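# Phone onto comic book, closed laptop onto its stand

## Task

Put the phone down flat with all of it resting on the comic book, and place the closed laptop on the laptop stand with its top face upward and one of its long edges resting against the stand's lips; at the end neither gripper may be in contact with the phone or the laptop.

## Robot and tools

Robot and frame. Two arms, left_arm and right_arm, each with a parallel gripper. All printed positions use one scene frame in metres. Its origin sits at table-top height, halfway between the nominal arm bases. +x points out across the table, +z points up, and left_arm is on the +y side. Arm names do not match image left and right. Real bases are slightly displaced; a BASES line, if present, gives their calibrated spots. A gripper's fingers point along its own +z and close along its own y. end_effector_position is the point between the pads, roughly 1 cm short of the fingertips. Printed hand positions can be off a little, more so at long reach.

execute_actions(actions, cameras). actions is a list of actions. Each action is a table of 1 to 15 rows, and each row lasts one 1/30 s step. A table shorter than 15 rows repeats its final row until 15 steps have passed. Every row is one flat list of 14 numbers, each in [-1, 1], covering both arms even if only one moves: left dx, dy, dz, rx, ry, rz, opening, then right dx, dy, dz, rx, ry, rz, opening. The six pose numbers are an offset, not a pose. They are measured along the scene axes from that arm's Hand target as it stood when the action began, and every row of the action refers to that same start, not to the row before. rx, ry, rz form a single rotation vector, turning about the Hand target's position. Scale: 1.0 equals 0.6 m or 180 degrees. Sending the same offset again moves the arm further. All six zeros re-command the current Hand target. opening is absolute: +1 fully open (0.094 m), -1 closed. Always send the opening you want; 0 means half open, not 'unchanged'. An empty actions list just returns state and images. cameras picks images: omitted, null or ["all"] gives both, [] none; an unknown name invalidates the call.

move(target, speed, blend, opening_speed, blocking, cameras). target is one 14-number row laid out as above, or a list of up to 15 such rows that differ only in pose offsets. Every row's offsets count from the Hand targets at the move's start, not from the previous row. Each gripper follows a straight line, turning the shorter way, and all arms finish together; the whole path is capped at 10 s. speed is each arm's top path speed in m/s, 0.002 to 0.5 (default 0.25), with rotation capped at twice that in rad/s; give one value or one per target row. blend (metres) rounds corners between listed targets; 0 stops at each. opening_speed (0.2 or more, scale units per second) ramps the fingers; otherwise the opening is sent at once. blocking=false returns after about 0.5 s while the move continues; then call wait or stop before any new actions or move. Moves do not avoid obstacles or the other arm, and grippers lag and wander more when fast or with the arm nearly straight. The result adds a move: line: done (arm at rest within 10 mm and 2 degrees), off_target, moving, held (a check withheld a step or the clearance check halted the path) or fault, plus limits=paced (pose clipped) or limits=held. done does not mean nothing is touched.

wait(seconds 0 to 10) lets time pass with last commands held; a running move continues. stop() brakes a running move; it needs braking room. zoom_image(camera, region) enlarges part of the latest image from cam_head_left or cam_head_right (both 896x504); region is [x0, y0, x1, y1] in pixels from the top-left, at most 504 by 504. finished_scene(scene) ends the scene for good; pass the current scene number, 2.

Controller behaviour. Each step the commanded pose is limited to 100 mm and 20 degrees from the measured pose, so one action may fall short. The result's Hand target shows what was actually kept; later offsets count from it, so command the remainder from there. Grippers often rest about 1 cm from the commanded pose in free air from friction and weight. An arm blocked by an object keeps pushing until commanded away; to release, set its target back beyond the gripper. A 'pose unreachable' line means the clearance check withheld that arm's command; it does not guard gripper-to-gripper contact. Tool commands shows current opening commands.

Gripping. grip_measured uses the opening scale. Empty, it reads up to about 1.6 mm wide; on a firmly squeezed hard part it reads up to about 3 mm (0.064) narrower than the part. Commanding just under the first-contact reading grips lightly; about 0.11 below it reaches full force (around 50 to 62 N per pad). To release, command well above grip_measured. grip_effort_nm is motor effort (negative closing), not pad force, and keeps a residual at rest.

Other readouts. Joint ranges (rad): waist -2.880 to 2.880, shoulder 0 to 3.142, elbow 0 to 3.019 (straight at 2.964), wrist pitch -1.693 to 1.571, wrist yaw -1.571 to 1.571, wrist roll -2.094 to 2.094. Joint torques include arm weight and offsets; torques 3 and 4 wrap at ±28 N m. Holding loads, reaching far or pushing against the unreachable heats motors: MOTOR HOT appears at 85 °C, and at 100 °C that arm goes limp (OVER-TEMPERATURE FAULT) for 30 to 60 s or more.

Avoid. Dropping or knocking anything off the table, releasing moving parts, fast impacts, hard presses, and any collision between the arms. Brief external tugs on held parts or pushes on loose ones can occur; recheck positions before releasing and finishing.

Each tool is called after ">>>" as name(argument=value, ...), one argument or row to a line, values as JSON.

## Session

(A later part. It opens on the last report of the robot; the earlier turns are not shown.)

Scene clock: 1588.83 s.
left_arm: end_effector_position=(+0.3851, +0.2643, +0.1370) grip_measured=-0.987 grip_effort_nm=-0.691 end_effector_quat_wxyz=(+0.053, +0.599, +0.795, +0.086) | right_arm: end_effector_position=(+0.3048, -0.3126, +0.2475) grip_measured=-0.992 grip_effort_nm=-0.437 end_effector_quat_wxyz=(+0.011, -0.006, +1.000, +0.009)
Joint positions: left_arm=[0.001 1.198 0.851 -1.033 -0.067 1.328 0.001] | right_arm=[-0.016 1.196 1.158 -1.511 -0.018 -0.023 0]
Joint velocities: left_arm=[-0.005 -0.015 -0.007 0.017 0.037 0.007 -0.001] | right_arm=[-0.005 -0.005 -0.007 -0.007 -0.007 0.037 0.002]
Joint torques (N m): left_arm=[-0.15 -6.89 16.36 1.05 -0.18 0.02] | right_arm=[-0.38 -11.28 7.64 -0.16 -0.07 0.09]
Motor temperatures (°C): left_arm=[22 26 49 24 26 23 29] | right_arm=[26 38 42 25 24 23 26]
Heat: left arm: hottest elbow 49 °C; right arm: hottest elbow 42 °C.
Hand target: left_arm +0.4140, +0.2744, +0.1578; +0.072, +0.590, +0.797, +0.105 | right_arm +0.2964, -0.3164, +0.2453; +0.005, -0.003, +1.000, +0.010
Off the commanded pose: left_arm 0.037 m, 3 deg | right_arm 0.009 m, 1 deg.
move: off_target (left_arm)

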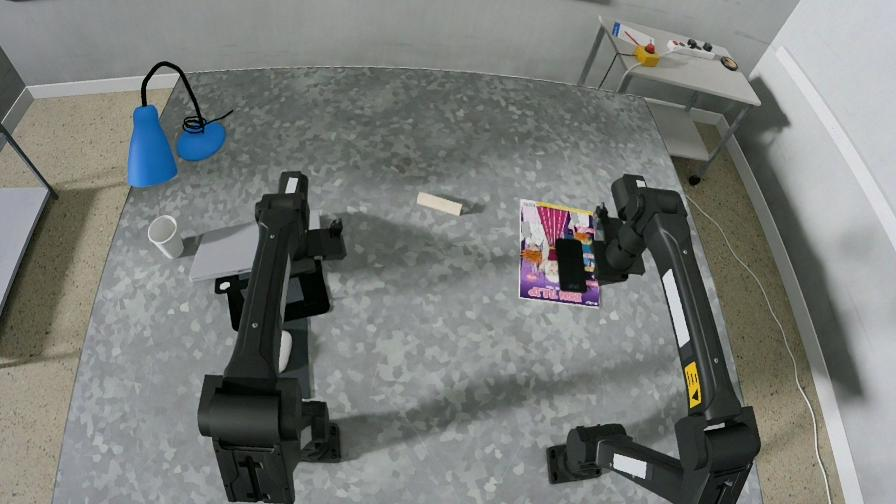

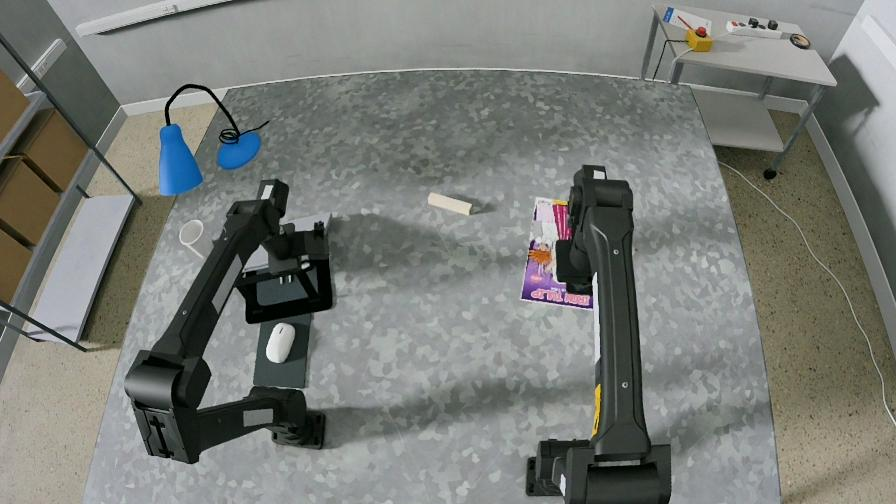

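>>> move(
  target=[0.012,0.002,0.0,0,0,0,-1,0,0,0,0,0,0,-1],
  speed=0.03,
)

>>> zoom_image(
  camera="cam_head_left",
  region=[180, 190, 345, 330],
)

>>> zoom_image(
  camera="cam_head_right",
  region=[190, 190, 345, 330],
)

Scene clock: 1593.03 s.
left_arm: end_effector_position=(+0.3892, +0.2642, +0.1349) grip_measured=-0.987 grip_effort_nm=-0.691 end_effector_quat_wxyz=(+0.050, +0.600, +0.794, +0.082) | right_arm: end_effector_position=(+0.3048, -0.3126, +0.2475) grip_measured=-0.992 grip_effort_nm=-0.437 end_effector_quat_wxyz=(+0.011, -0.006, +1.000, +0.009)
Joint positions: left_arm=[0.002 1.218 0.862 -1.033 -0.065 1.331 0.001] | right_arm=[-0.016 1.196 1.158 -1.511 -0.018 -0.023 0]
Joint velocities: left_arm=[-0.015 -0.005 0.012 0.017 -0.051 0.007 0.002] | right_arm=[-0.015 -0.024 -0.017 -0.027 0.007 0.037 0.001]
Joint torques (N m): left_arm=[-0.15 -7.47 16.73 1.28 -0.2 0.07] | right_arm=[-0.38 -11.22 7.62 -0.14 -0.06 0.08]
Motor temperatures (°C): left_arm=[22 26 50 24 26 23 29] | right_arm=[26 38 42 25 24 23 26]
Heat: left arm: hottest elbow 50 °C; right arm: hottest elbow 42 °C.
Hand target: left_arm +0.4210, +0.2756, +0.1577; +0.072, +0.590, +0.797, +0.105 | right_arm +0.2964, -0.3164, +0.2453; +0.005, -0.003, +1.000, +0.010
Off the commanded pose: left_arm 0.041 m, 4 deg | right_arm 0.009 m, 1 deg.
move: off_target (left_arm)

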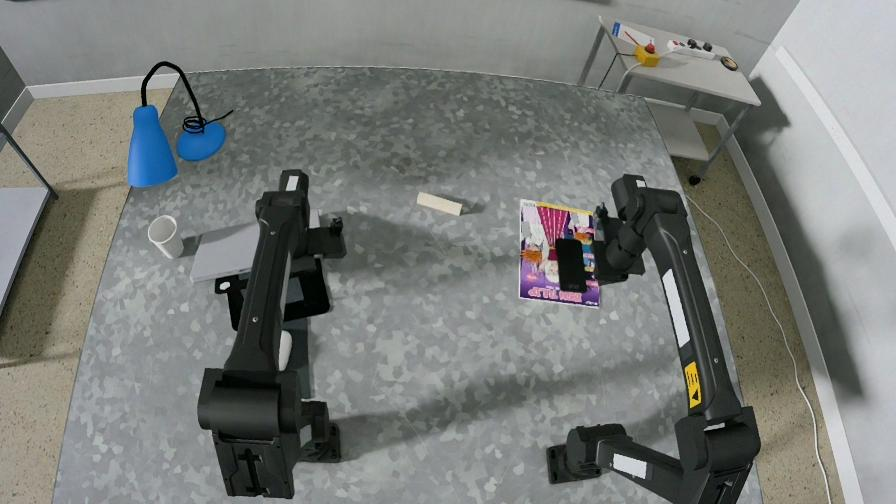

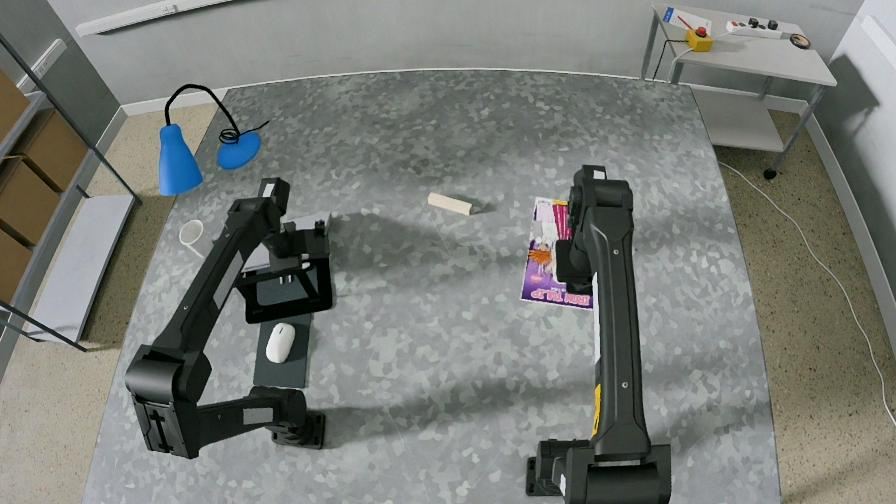

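Scaled by 3.055.

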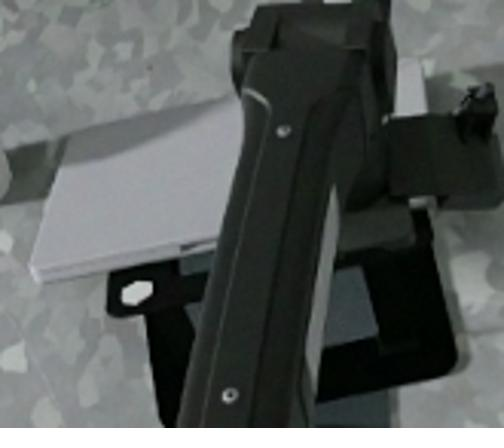

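Scaled by 3.252.

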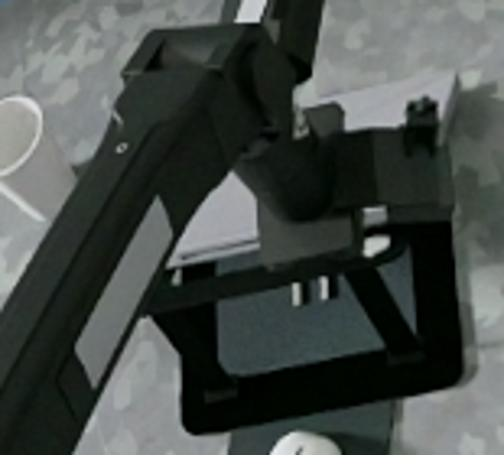

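>>> zoom_image(
  camera="cam_head_left",
  region=[180, 245, 270, 305],
)

>>> zoom_image(
  camera="cam_head_left",
  region=[260, 195, 350, 285],
)

>>> zoom_image(
  camera="cam_head_right",
  region=[230, 200, 350, 300],
)

Scaled by 5.600.

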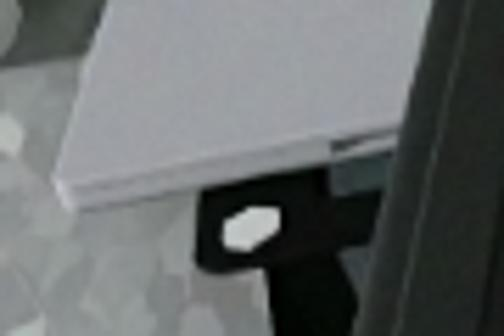

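Scaled by 5.600.

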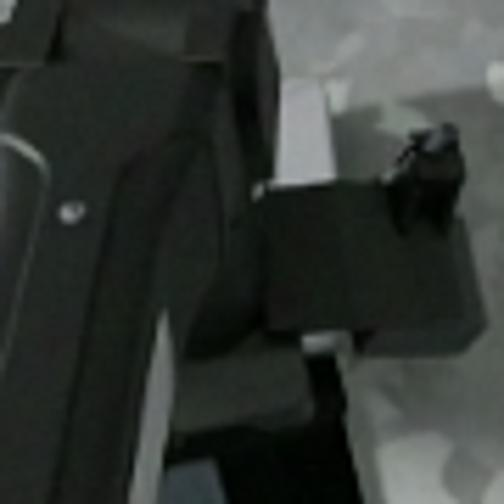

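Scaled by 4.200.

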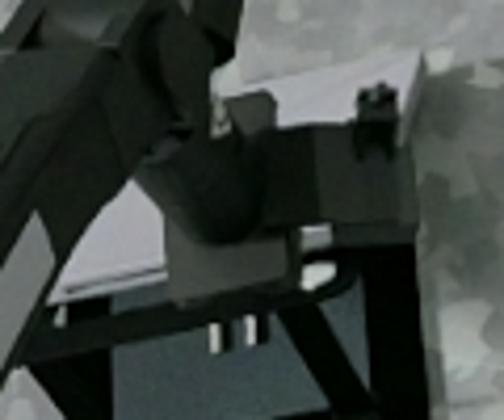

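>>> move(
  target=[0.012,0.003,0.0,0,0,0,-1,0,0,0,0,0,0,-1],
  speed=0.03,
)

>>> zoom_image(
  camera="cam_head_left",
  region=[180, 190, 345, 330],
)

>>> zoom_image(
  camera="cam_head_right",
  region=[190, 190, 345, 330],
)

>>> zoom_image(
  camera="cam_head_left",
  region=[180, 245, 270, 305],
)

>>> zoom_image(
  camera="cam_head_left",
  region=[260, 195, 350, 285],
)

>>> zoom_image(
  camera="cam_head_right",
  region=[230, 200, 350, 300],
)

Scene clock: 1603.17 s.
left_arm: end_effector_position=(+0.3935, +0.2644, +0.1329) grip_measured=-0.987 grip_effort_nm=-0.691 end_effector_quat_wxyz=(+0.047, +0.601, +0.794, +0.079) | right_arm: end_effector_position=(+0.3048, -0.3126, +0.2475) grip_measured=-0.992 grip_effort_nm=-0.432 end_effector_quat_wxyz=(+0.011, -0.006, +1.000, +0.009)
Joint positions: left_arm=[0.003 1.237 0.874 -1.034 -0.063 1.333 0.001] | right_arm=[-0.016 1.196 1.158 -1.511 -0.018 -0.023 0]
Joint velocities: left_arm=[-0.005 -0.005 -0.022 -0.022 0.051 -0.095 0.001] | right_arm=[-0.005 -0.005 0.002 0.007 -0.022 -0.037 -0.001]
Joint torques (N m): left_arm=[0.5 -7.53 17.18 1.16 -0.27 0] | right_arm=[-0.32 -11.28 7.62 -0.17 -0.07 0.09]
Motor temperatures (°C): left_arm=[22 26 52 24 26 23 29] | right_arm=[26 38 42 25 24 23 26]
Heat: left arm: hottest elbow 52 °C; right arm: hottest elbow 42 °C.
Hand target: left_arm +0.4283, +0.2773, +0.1577; +0.072, +0.590, +0.797, +0.105 | right_arm +0.2964, -0.3164, +0.2453; +0.005, -0.003, +1.000, +0.010
Off the commanded pose: left_arm 0.045 m, 4 deg | right_arm 0.009 m, 1 deg.
move: off_target (left_arm)

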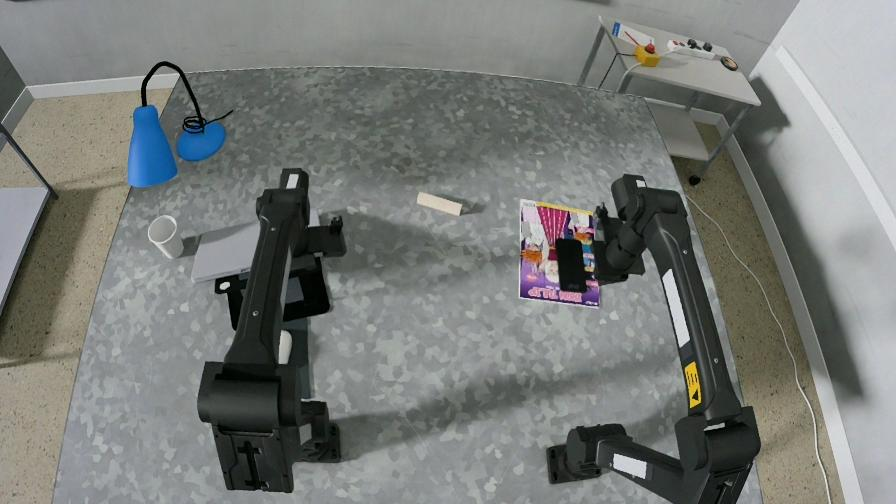

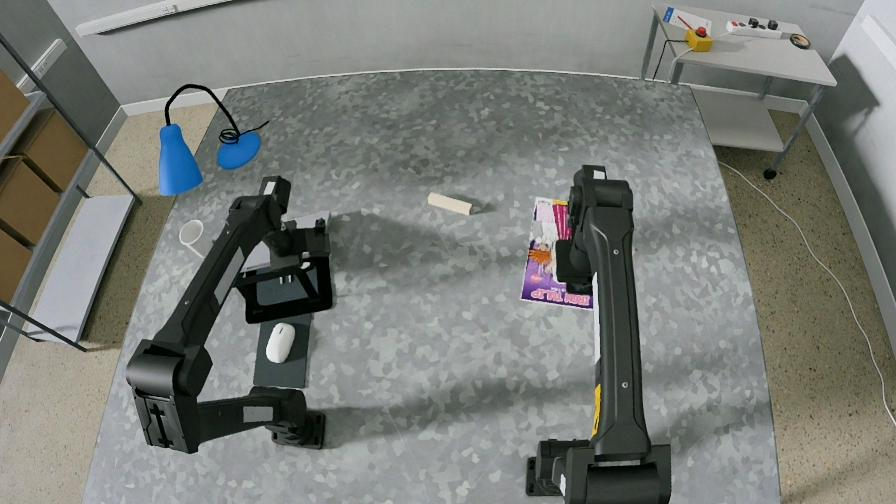

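Scaled by 3.055.

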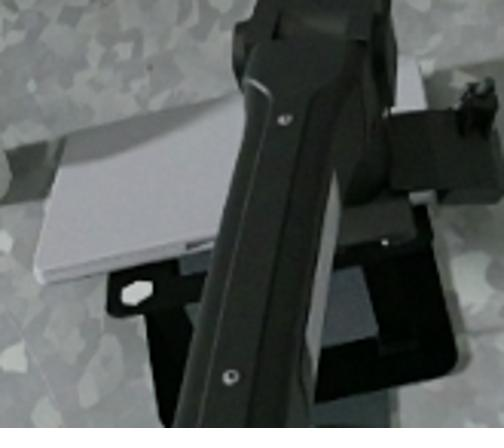

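Scaled by 3.252.

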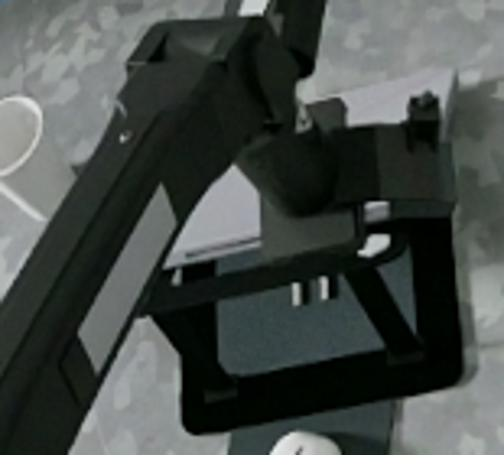

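Scaled by 5.600.

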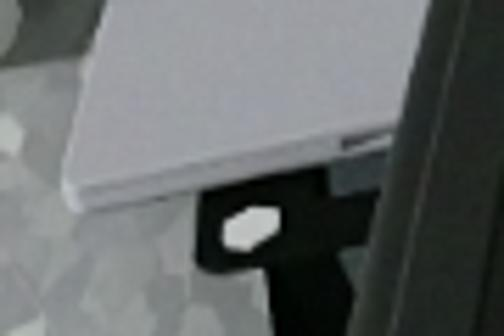

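Scaled by 5.600.

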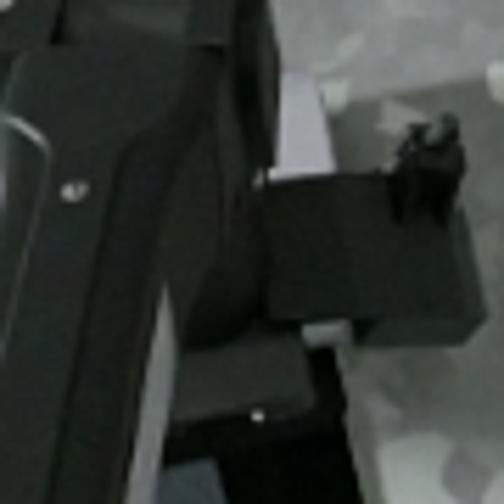

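Scaled by 4.200.

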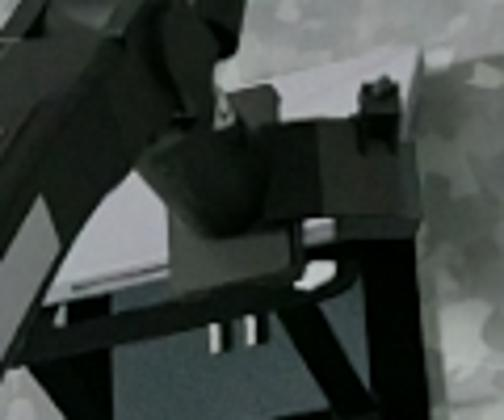

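>>> move(
  target=[0.010,0.003,0.0,0,0,0,-1,0,0,0,0,0,0,-1],
  speed=0.03,
)

>>> zoom_image(
  camera="cam_head_left",
  region=[180, 190, 345, 330],
)

>>> zoom_image(
  camera="cam_head_left",
  region=[180, 245, 270, 305],
)

>>> zoom_image(
  camera="cam_head_left",
  region=[260, 195, 350, 285],
)

>>> zoom_image(
  camera="cam_head_right",
  region=[230, 200, 350, 300],
)

Scene clock: 1614.80 s.
left_arm: end_effector_position=(+0.3968, +0.2647, +0.1314) grip_measured=-0.987 grip_effort_nm=-0.686 end_effector_quat_wxyz=(+0.045, +0.602, +0.794, +0.076) | right_arm: end_effector_position=(+0.3048, -0.3126, +0.2475) grip_measured=-0.992 grip_effort_nm=-0.437 end_effector_quat_wxyz=(+0.011, -0.006, +1.000, +0.009)
Joint positions: left_arm=[0.005 1.253 0.883 -1.035 -0.061 1.336 0.001] | right_arm=[-0.016 1.196 1.158 -1.511 -0.018 -0.023 0]
Joint velocities: left_arm=[0.005 0.005 0.007 -0.012 0.037 -0.007 0] | right_arm=[-0.005 -0.015 0.007 0.002 -0.066 0.037 0.001]
Joint torques (N m): left_arm=[0.44 -8.47 17.2 1.13 -0.34 0.07] | right_arm=[-0.32 -11.34 7.64 -0.13 -0.06 0.09]
Motor temperatures (°C): left_arm=[22 26 54 24 26 23 29] | right_arm=[26 38 42 25 24 23 26]
Heat: left arm: hottest elbow 54 °C; right arm: hottest elbow 42 °C.
Hand target: left_arm +0.4343, +0.2790, +0.1578; +0.072, +0.590, +0.797, +0.105 | right_arm +0.2964, -0.3164, +0.2453; +0.005, -0.003, +1.000, +0.010
Off the commanded pose: left_arm 0.048 m, 5 deg | right_arm 0.009 m, 1 deg.
move: off_target (left_arm)

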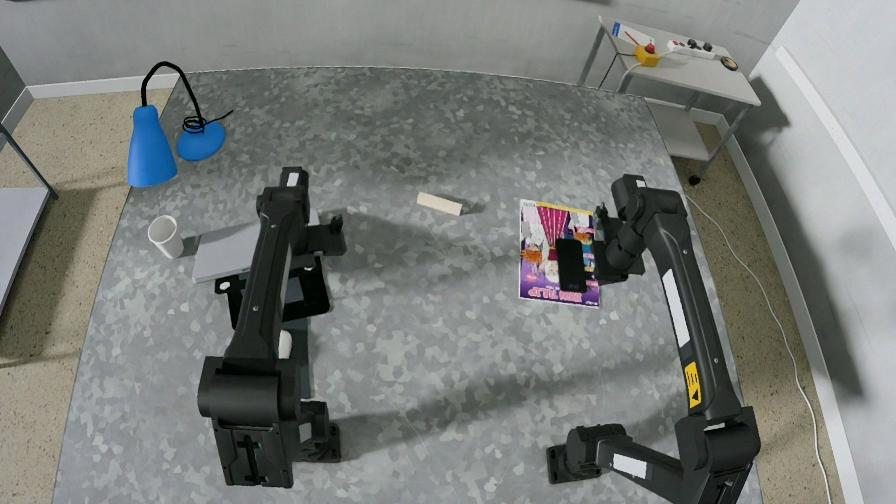

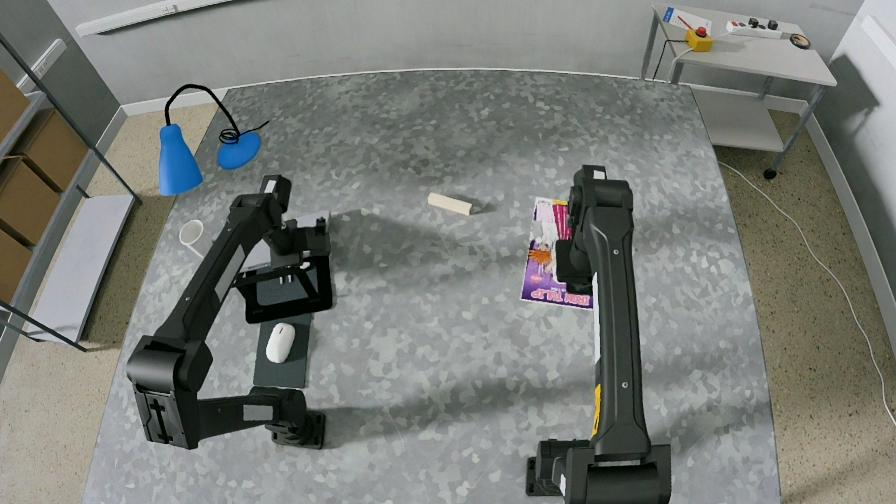

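Scaled by 3.055.

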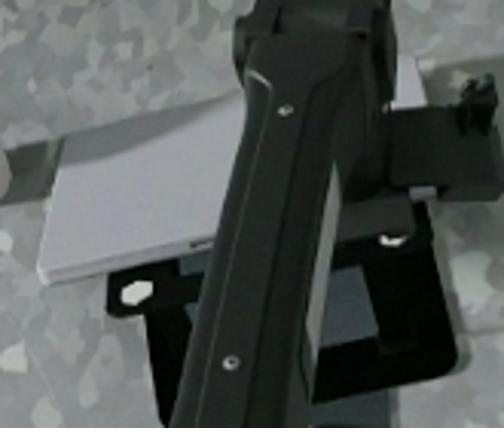

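Scaled by 5.600.

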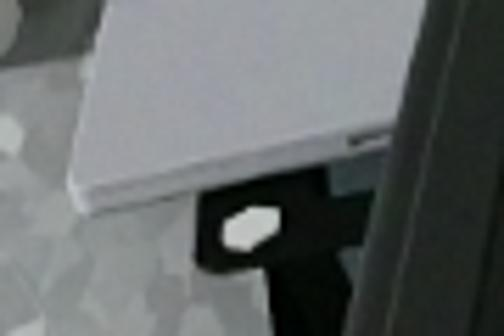

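Scaled by 5.600.

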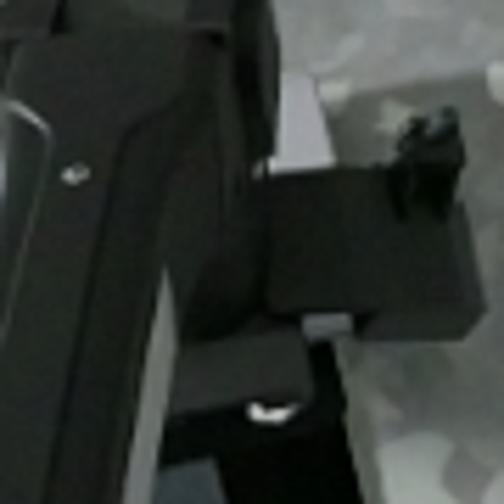

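Scaled by 4.200.

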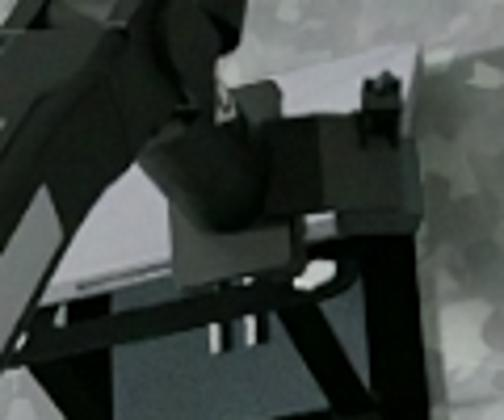

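>>> move(
  target=[
    [-0.055,-0.02,0.0,0,0,0,-1,0,0,0,0,0,0,-1],
    [-0.055,-0.02,0.15,0,0,0,-1,0,0,0,0,0,0,-1],
  ],
  speed=0.05,
)

>>> zoom_image(
  camera="cam_head_left",
  region=[180, 190, 345, 330],
)

>>> zoom_image(
  camera="cam_head_right",
  region=[190, 190, 345, 330],
)

Scene clock: 1625.67 s.
left_arm: end_effector_position=(+0.3849, +0.2660, +0.2117) grip_measured=-0.987 grip_effort_nm=-0.686 end_effector_quat_wxyz=(+0.042, +0.598, +0.796, +0.080) | right_arm: end_effector_position=(+0.3048, -0.3126, +0.2475) grip_measured=-0.992 grip_effort_nm=-0.432 end_effector_quat_wxyz=(+0.011, -0.006, +1.000, +0.009)
Joint positions: left_arm=[0.005 1.163 1.028 -1.27 -0.071 1.328 0.001] | right_arm=[-0.016 1.196 1.158 -1.511 -0.018 -0.023 0]
Joint velocities: left_arm=[-0.005 0.005 -0.002 -0.002 -0.007 0.022 0.001] | right_arm=[-0.015 -0.015 0.002 0.012 -0.037 0.022 -0.001]
Joint torques (N m): left_arm=[-1.38 -10.7 16.91 0.25 -0.14 -0.07] | right_arm=[-0.38 -11.16 7.66 -0.18 -0.06 0.09]
Motor temperatures (°C): left_arm=[22 26 52 24 26 23 29] | right_arm=[26 38 42 25 24 23 26]
Heat: left arm: hottest elbow 52 °C; right arm: hottest elbow 42 °C.
Hand target: left_arm +0.4025, +0.2680, +0.2478; +0.072, +0.590, +0.797, +0.105 | right_arm +0.2964, -0.3164, +0.2453; +0.005, -0.003, +1.000, +0.010
Off the commanded pose: left_arm 0.040 m, 5 deg | right_arm 0.009 m, 1 deg.
move: off_target (left_arm)

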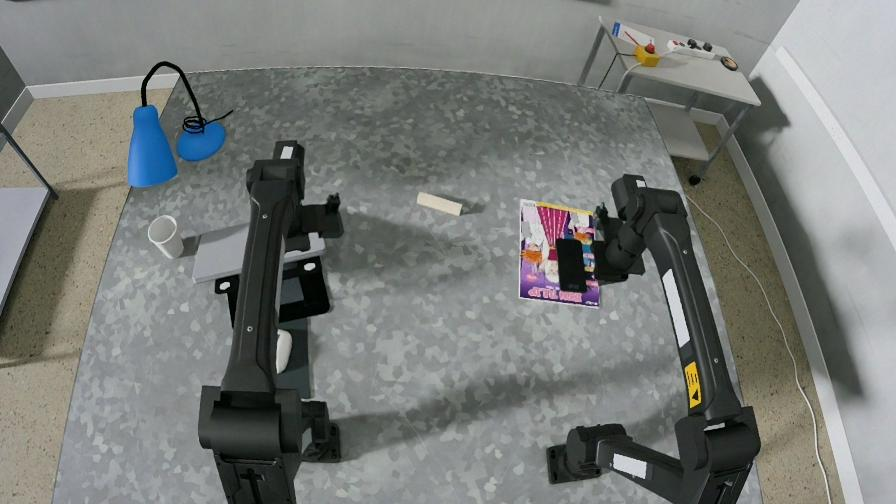

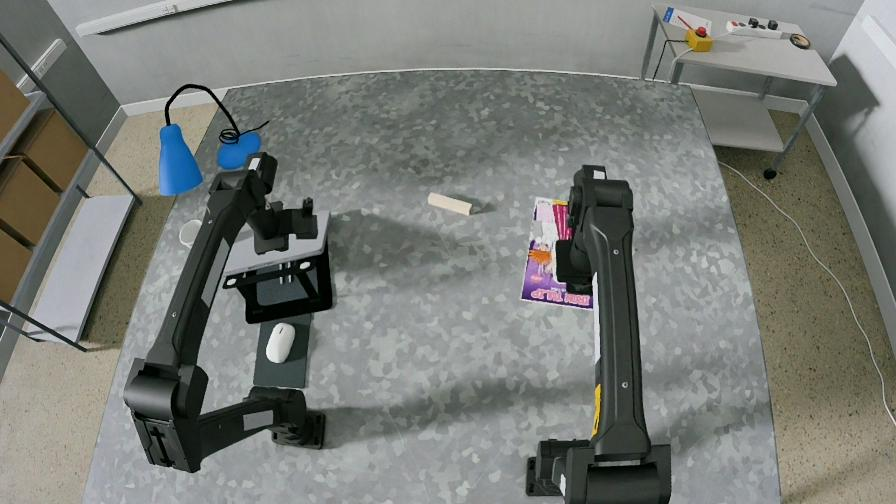

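Scaled by 3.055.

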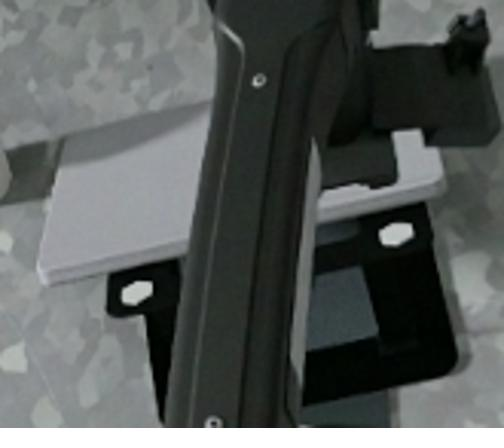

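Scaled by 3.252.

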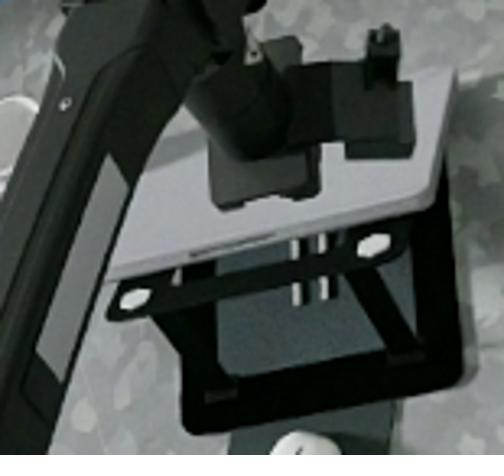

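>>> move(
  target=[
    [-0.1,-0.02,0.1,0,0,0,-1,0,0,0,0,0,0,-1],
    [-0.22,-0.30,0.1,0,0,0,-1,0,0,0,0,0,0,-1],
  ],
  speed=0.12,
)

>>> zoom_image(
  camera="cam_head_left",
  region=[180, 190, 345, 330],
)

>>> zoom_image(
  camera="cam_head_left",
  region=[240, 190, 340, 270],
)

>>> zoom_image(
  camera="cam_head_left",
  region=[180, 210, 280, 300],
)

>>> zoom_image(
  camera="cam_head_right",
  region=[190, 190, 345, 330],
)

Scene clock: 1635.63 s.
left_arm: end_effector_position=(+0.2604, +0.1005, +0.2835) grip_measured=-0.987 grip_effort_nm=-0.686 end_effector_quat_wxyz=(+0.049, +0.592, +0.798, +0.105) | right_arm: end_effector_position=(+0.3048, -0.3126, +0.2475) grip_measured=-0.992 grip_effort_nm=-0.432 end_effector_quat_wxyz=(+0.011, -0.006, +1.000, +0.009)
Joint positions: left_arm=[-0.721 0.974 1.086 -1.594 -0.214 0.594 0.001] | right_arm=[-0.016 1.196 1.158 -1.511 -0.018 -0.023 0]
Joint velocities: left_arm=[-0.005 -0.005 0.007 -0.002 0.007 0.022 0.001] | right_arm=[-0.024 0.005 0.012 -0.002 0.037 -0.022 -0.001]
Joint torques (N m): left_arm=[-2.49 -5.07 16.83 0.09 -0.26 -0.14] | right_arm=[-0.26 -11.28 7.62 -0.14 -0.06 0.08]
Motor temperatures (°C): left_arm=[22 26 52 24 26 23 29] | right_arm=[26 38 42 25 24 23 26]
Heat: left arm: hottest elbow 52 °C; right arm: hottest elbow 42 °C.
Hand target: left_arm +0.2693, +0.0885, +0.3099; +0.075, +0.590, +0.797, +0.104 | right_arm +0.2964, -0.3164, +0.2453; +0.005, -0.003, +1.000, +0.010
Off the commanded pose: left_arm 0.029 m, 3 deg | right_arm 0.009 m, 1 deg.
move: off_target (left_arm)

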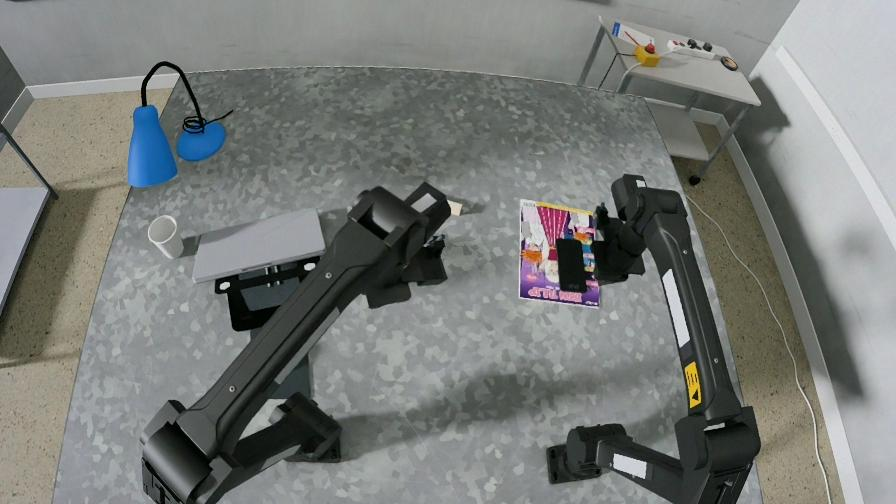

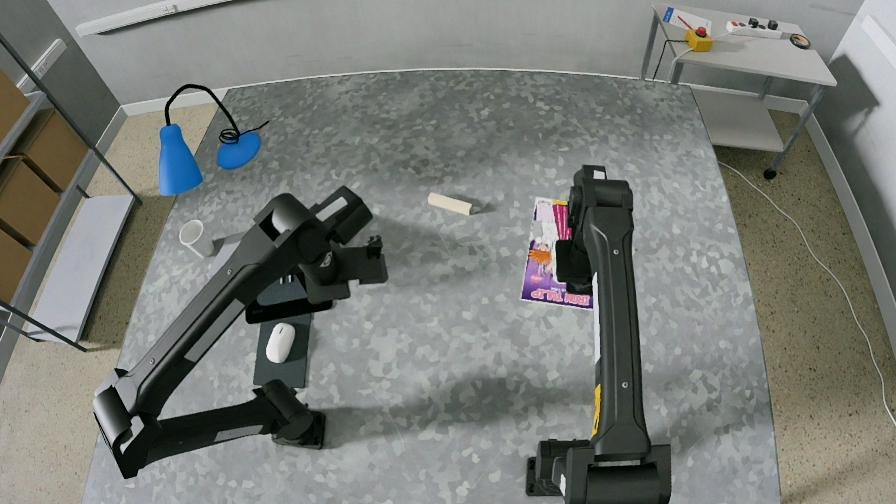

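Scaled by 3.055.

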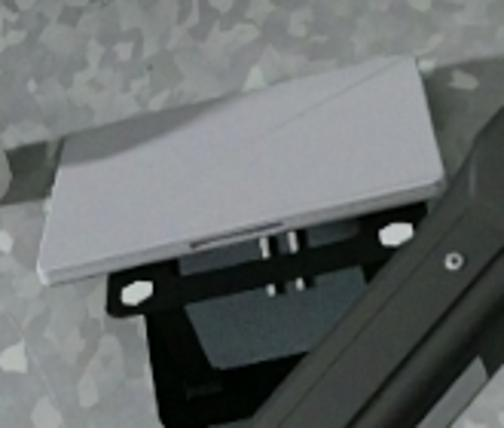

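Scaled by 5.040.

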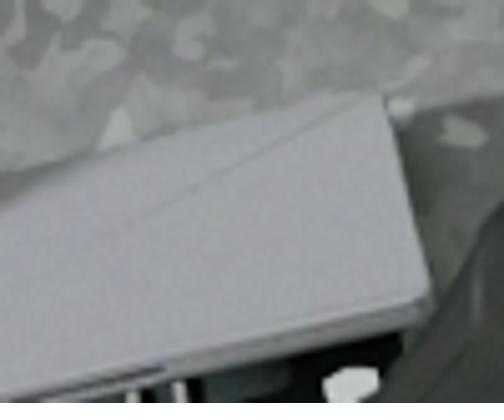

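Scaled by 5.040.

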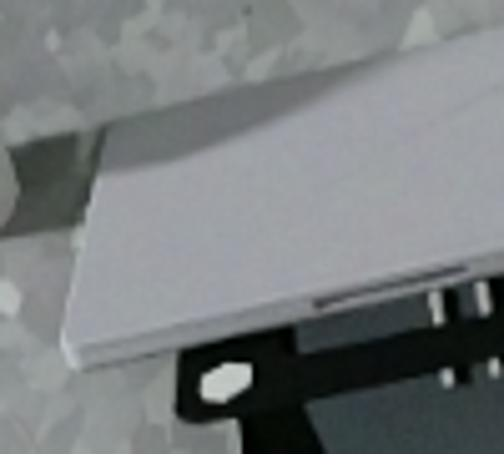

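Scaled by 3.252.

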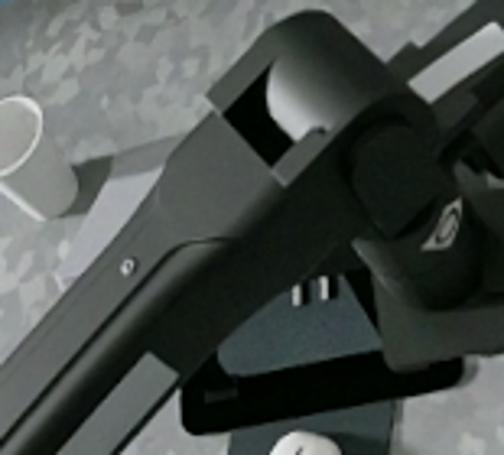

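>>> move(
  target=[-0.19,-0.14,0.0,0,0,0,-1,0,0,0,0,0,0,-1],
  speed=0.12,
)

>>> zoom_image(
  camera="cam_head_left",
  region=[180, 190, 345, 330],
)

>>> zoom_image(
  camera="cam_head_right",
  region=[190, 190, 345, 330],
)

>>> zoom_image(
  camera="cam_head_right",
  region=[210, 200, 340, 300],
)

Scene clock: 1648.63 s.
left_arm: end_effector_position=(+0.1523, +0.0196, +0.2854) grip_measured=-0.987 grip_effort_nm=-0.691 end_effector_quat_wxyz=(+0.075, +0.594, +0.795, +0.099) | right_arm: end_effector_position=(+0.3048, -0.3126, +0.2475) grip_measured=-0.992 grip_effort_nm=-0.437 end_effector_quat_wxyz=(+0.011, -0.006, +1.000, +0.009)
Joint positions: left_arm=[-1.273 0.98 1.093 -1.672 -0.249 0.041 0.001] | right_arm=[-0.016 1.196 1.158 -1.511 -0.018 -0.023 0]
Joint velocities: left_arm=[-0.005 0.005 -0.007 0.007 -0.037 -0.051 0.001] | right_arm=[-0.005 -0.005 0.007 0.002 -0.022 -0.007 0]
Joint torques (N m): left_arm=[-2.43 -4.78 16.59 -0.08 -0.29 -0.11] | right_arm=[-0.26 -11.22 7.64 -0.14 -0.07 0.09]
Motor temperatures (°C): left_arm=[22 26 52 24 26 23 29] | right_arm=[26 38 42 25 24 23 26]
Heat: left arm: hottest elbow 52 °C; right arm: hottest elbow 42 °C.
Hand target: left_arm +0.1536, +0.0048, +0.3110; +0.077, +0.590, +0.797, +0.102 | right_arm +0.2964, -0.3164, +0.2453; +0.005, -0.003, +1.000, +0.010
Off the commanded pose: left_arm 0.029 m, 1 deg | right_arm 0.009 m, 1 deg.
joint sent to its limit (left arm) — joint 4 (wrist pitch), lower limit. The joint targets are off in orientation, not in position.
move: off_target (left_arm)

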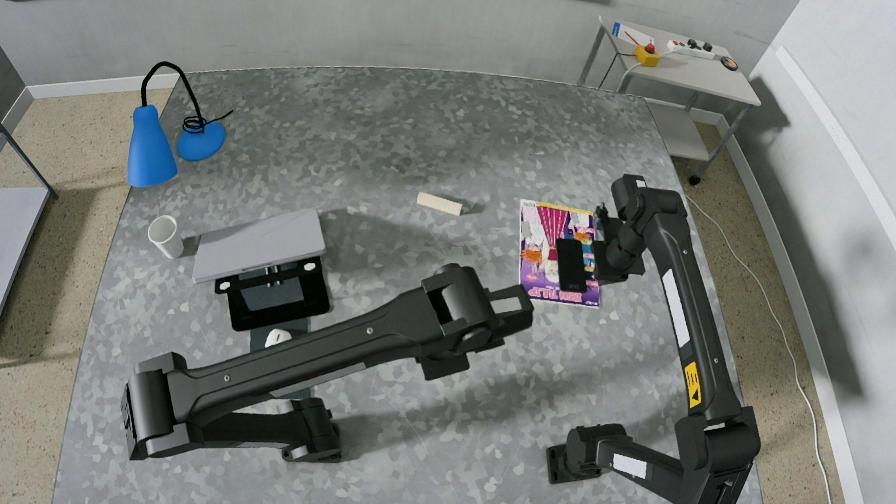

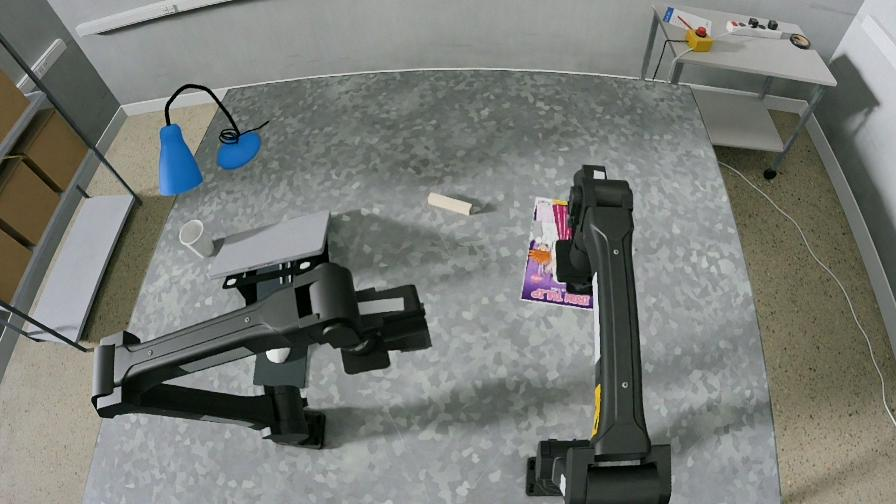

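Scaled by 3.055.

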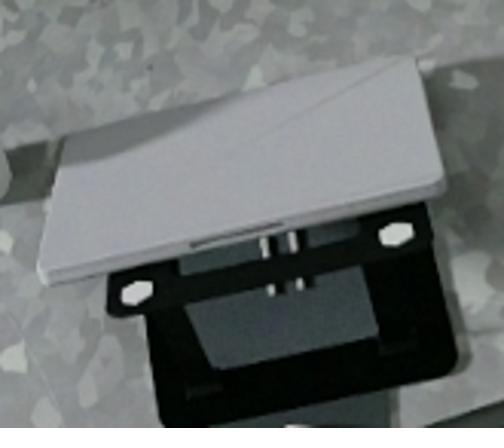

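Scaled by 3.252.

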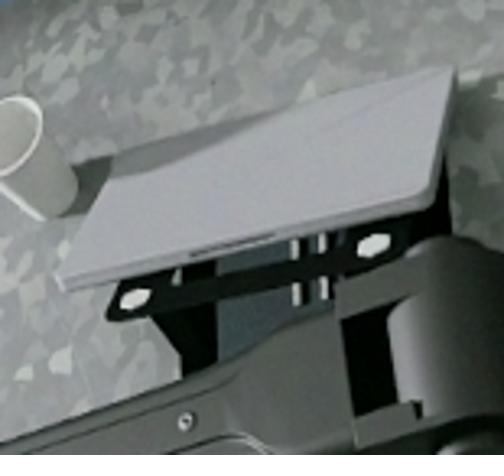

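Scaled by 3.877.

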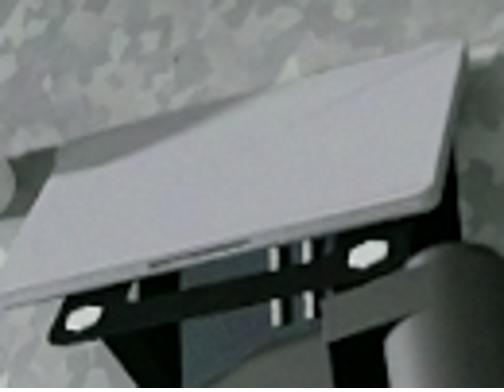

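>>> move(
  target=[
    [0.211,0.409,0.032,0,0,0,-1,0,0,0,0,0,0,-1],
    [0.281,0.575,-0.10,0,0,0,-1,0,0,0,0,0,0,-1],
  ],
  speed=0.12,
)

>>> zoom_image(
  camera="cam_head_left",
  region=[180, 190, 345, 330],
)

>>> zoom_image(
  camera="cam_head_right",
  region=[190, 190, 345, 330],
)

Scene clock: 1681.53 s.
left_arm: end_effector_position=(+0.3239, +0.3469, +0.2553) grip_measured=-0.987 grip_effort_nm=-0.686 end_effector_quat_wxyz=(+0.070, +0.592, +0.796, +0.105) | right_arm: end_effector_position=(+0.3048, -0.3126, +0.2475) grip_measured=-0.992 grip_effort_nm=-0.437 end_effector_quat_wxyz=(+0.011, -0.006, +1.000, +0.009)
Joint positions: left_arm=[0.317 0.976 1.005 -1.346 0.001 1.624 0.001] | right_arm=[-0.016 1.196 1.158 -1.511 -0.018 -0.023 0]
Joint velocities: left_arm=[-0.005 -0.005 -0.022 -0.012 -0.022 0.095 0] | right_arm=[-0.005 -0.005 0.002 -0.002 0.007 -0.007 0]
Joint torques (N m): left_arm=[-0.38 -5.6 9.94 1.33 0.14 0.14] | right_arm=[-0.32 -11.34 7.64 -0.14 -0.06 0.09]
Motor temperatures (°C): left_arm=[22 26 55 24 26 23 29] | right_arm=[26 37 42 25 24 23 26]
Heat: left arm: hottest elbow 55 °C; right arm: hottest elbow 42 °C.
Hand target: left_arm +0.3251, +0.3514, +0.2509; +0.070, +0.591, +0.797, +0.105 | right_arm +0.2964, -0.3164, +0.2453; +0.005, -0.003, +1.000, +0.010
Off the commanded pose: left_arm 0.006 m, 1 deg | right_arm 0.009 m, 1 deg.
move: done

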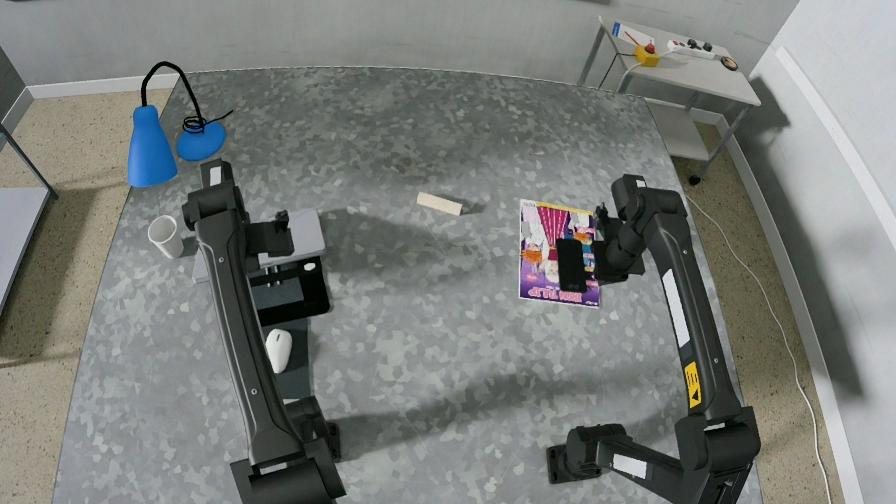

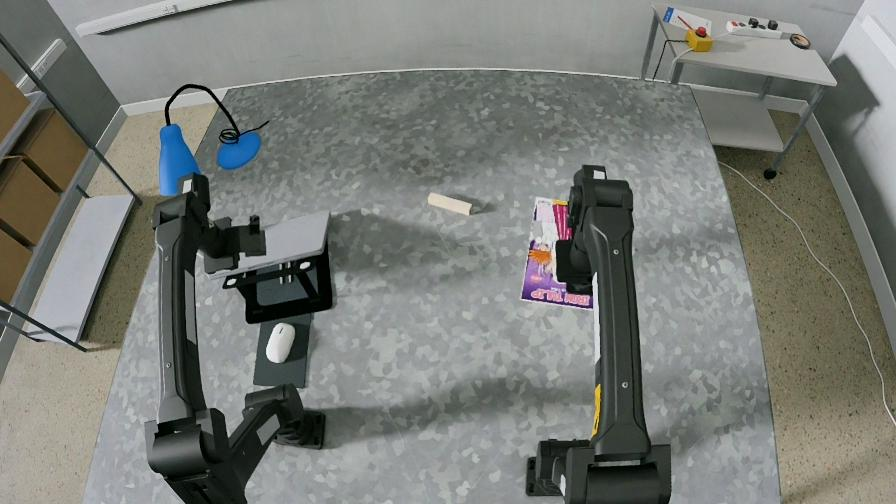

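Scaled by 3.055.

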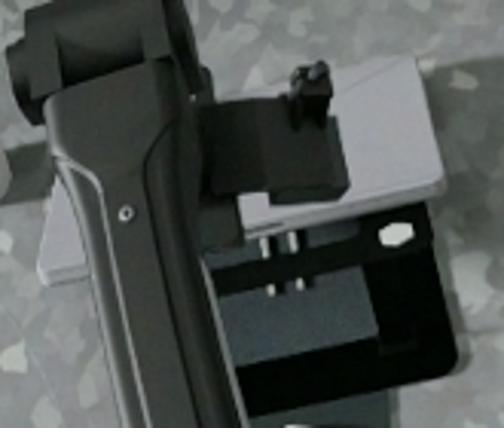

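Scaled by 3.252.

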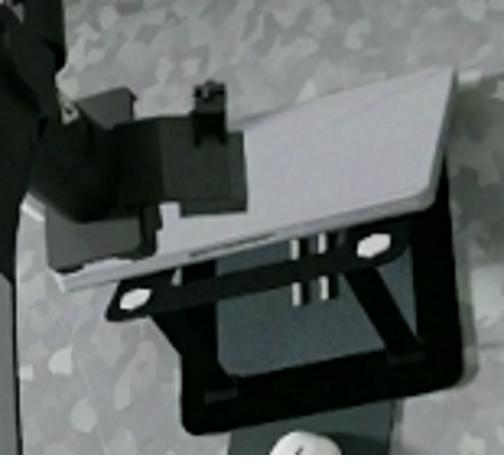

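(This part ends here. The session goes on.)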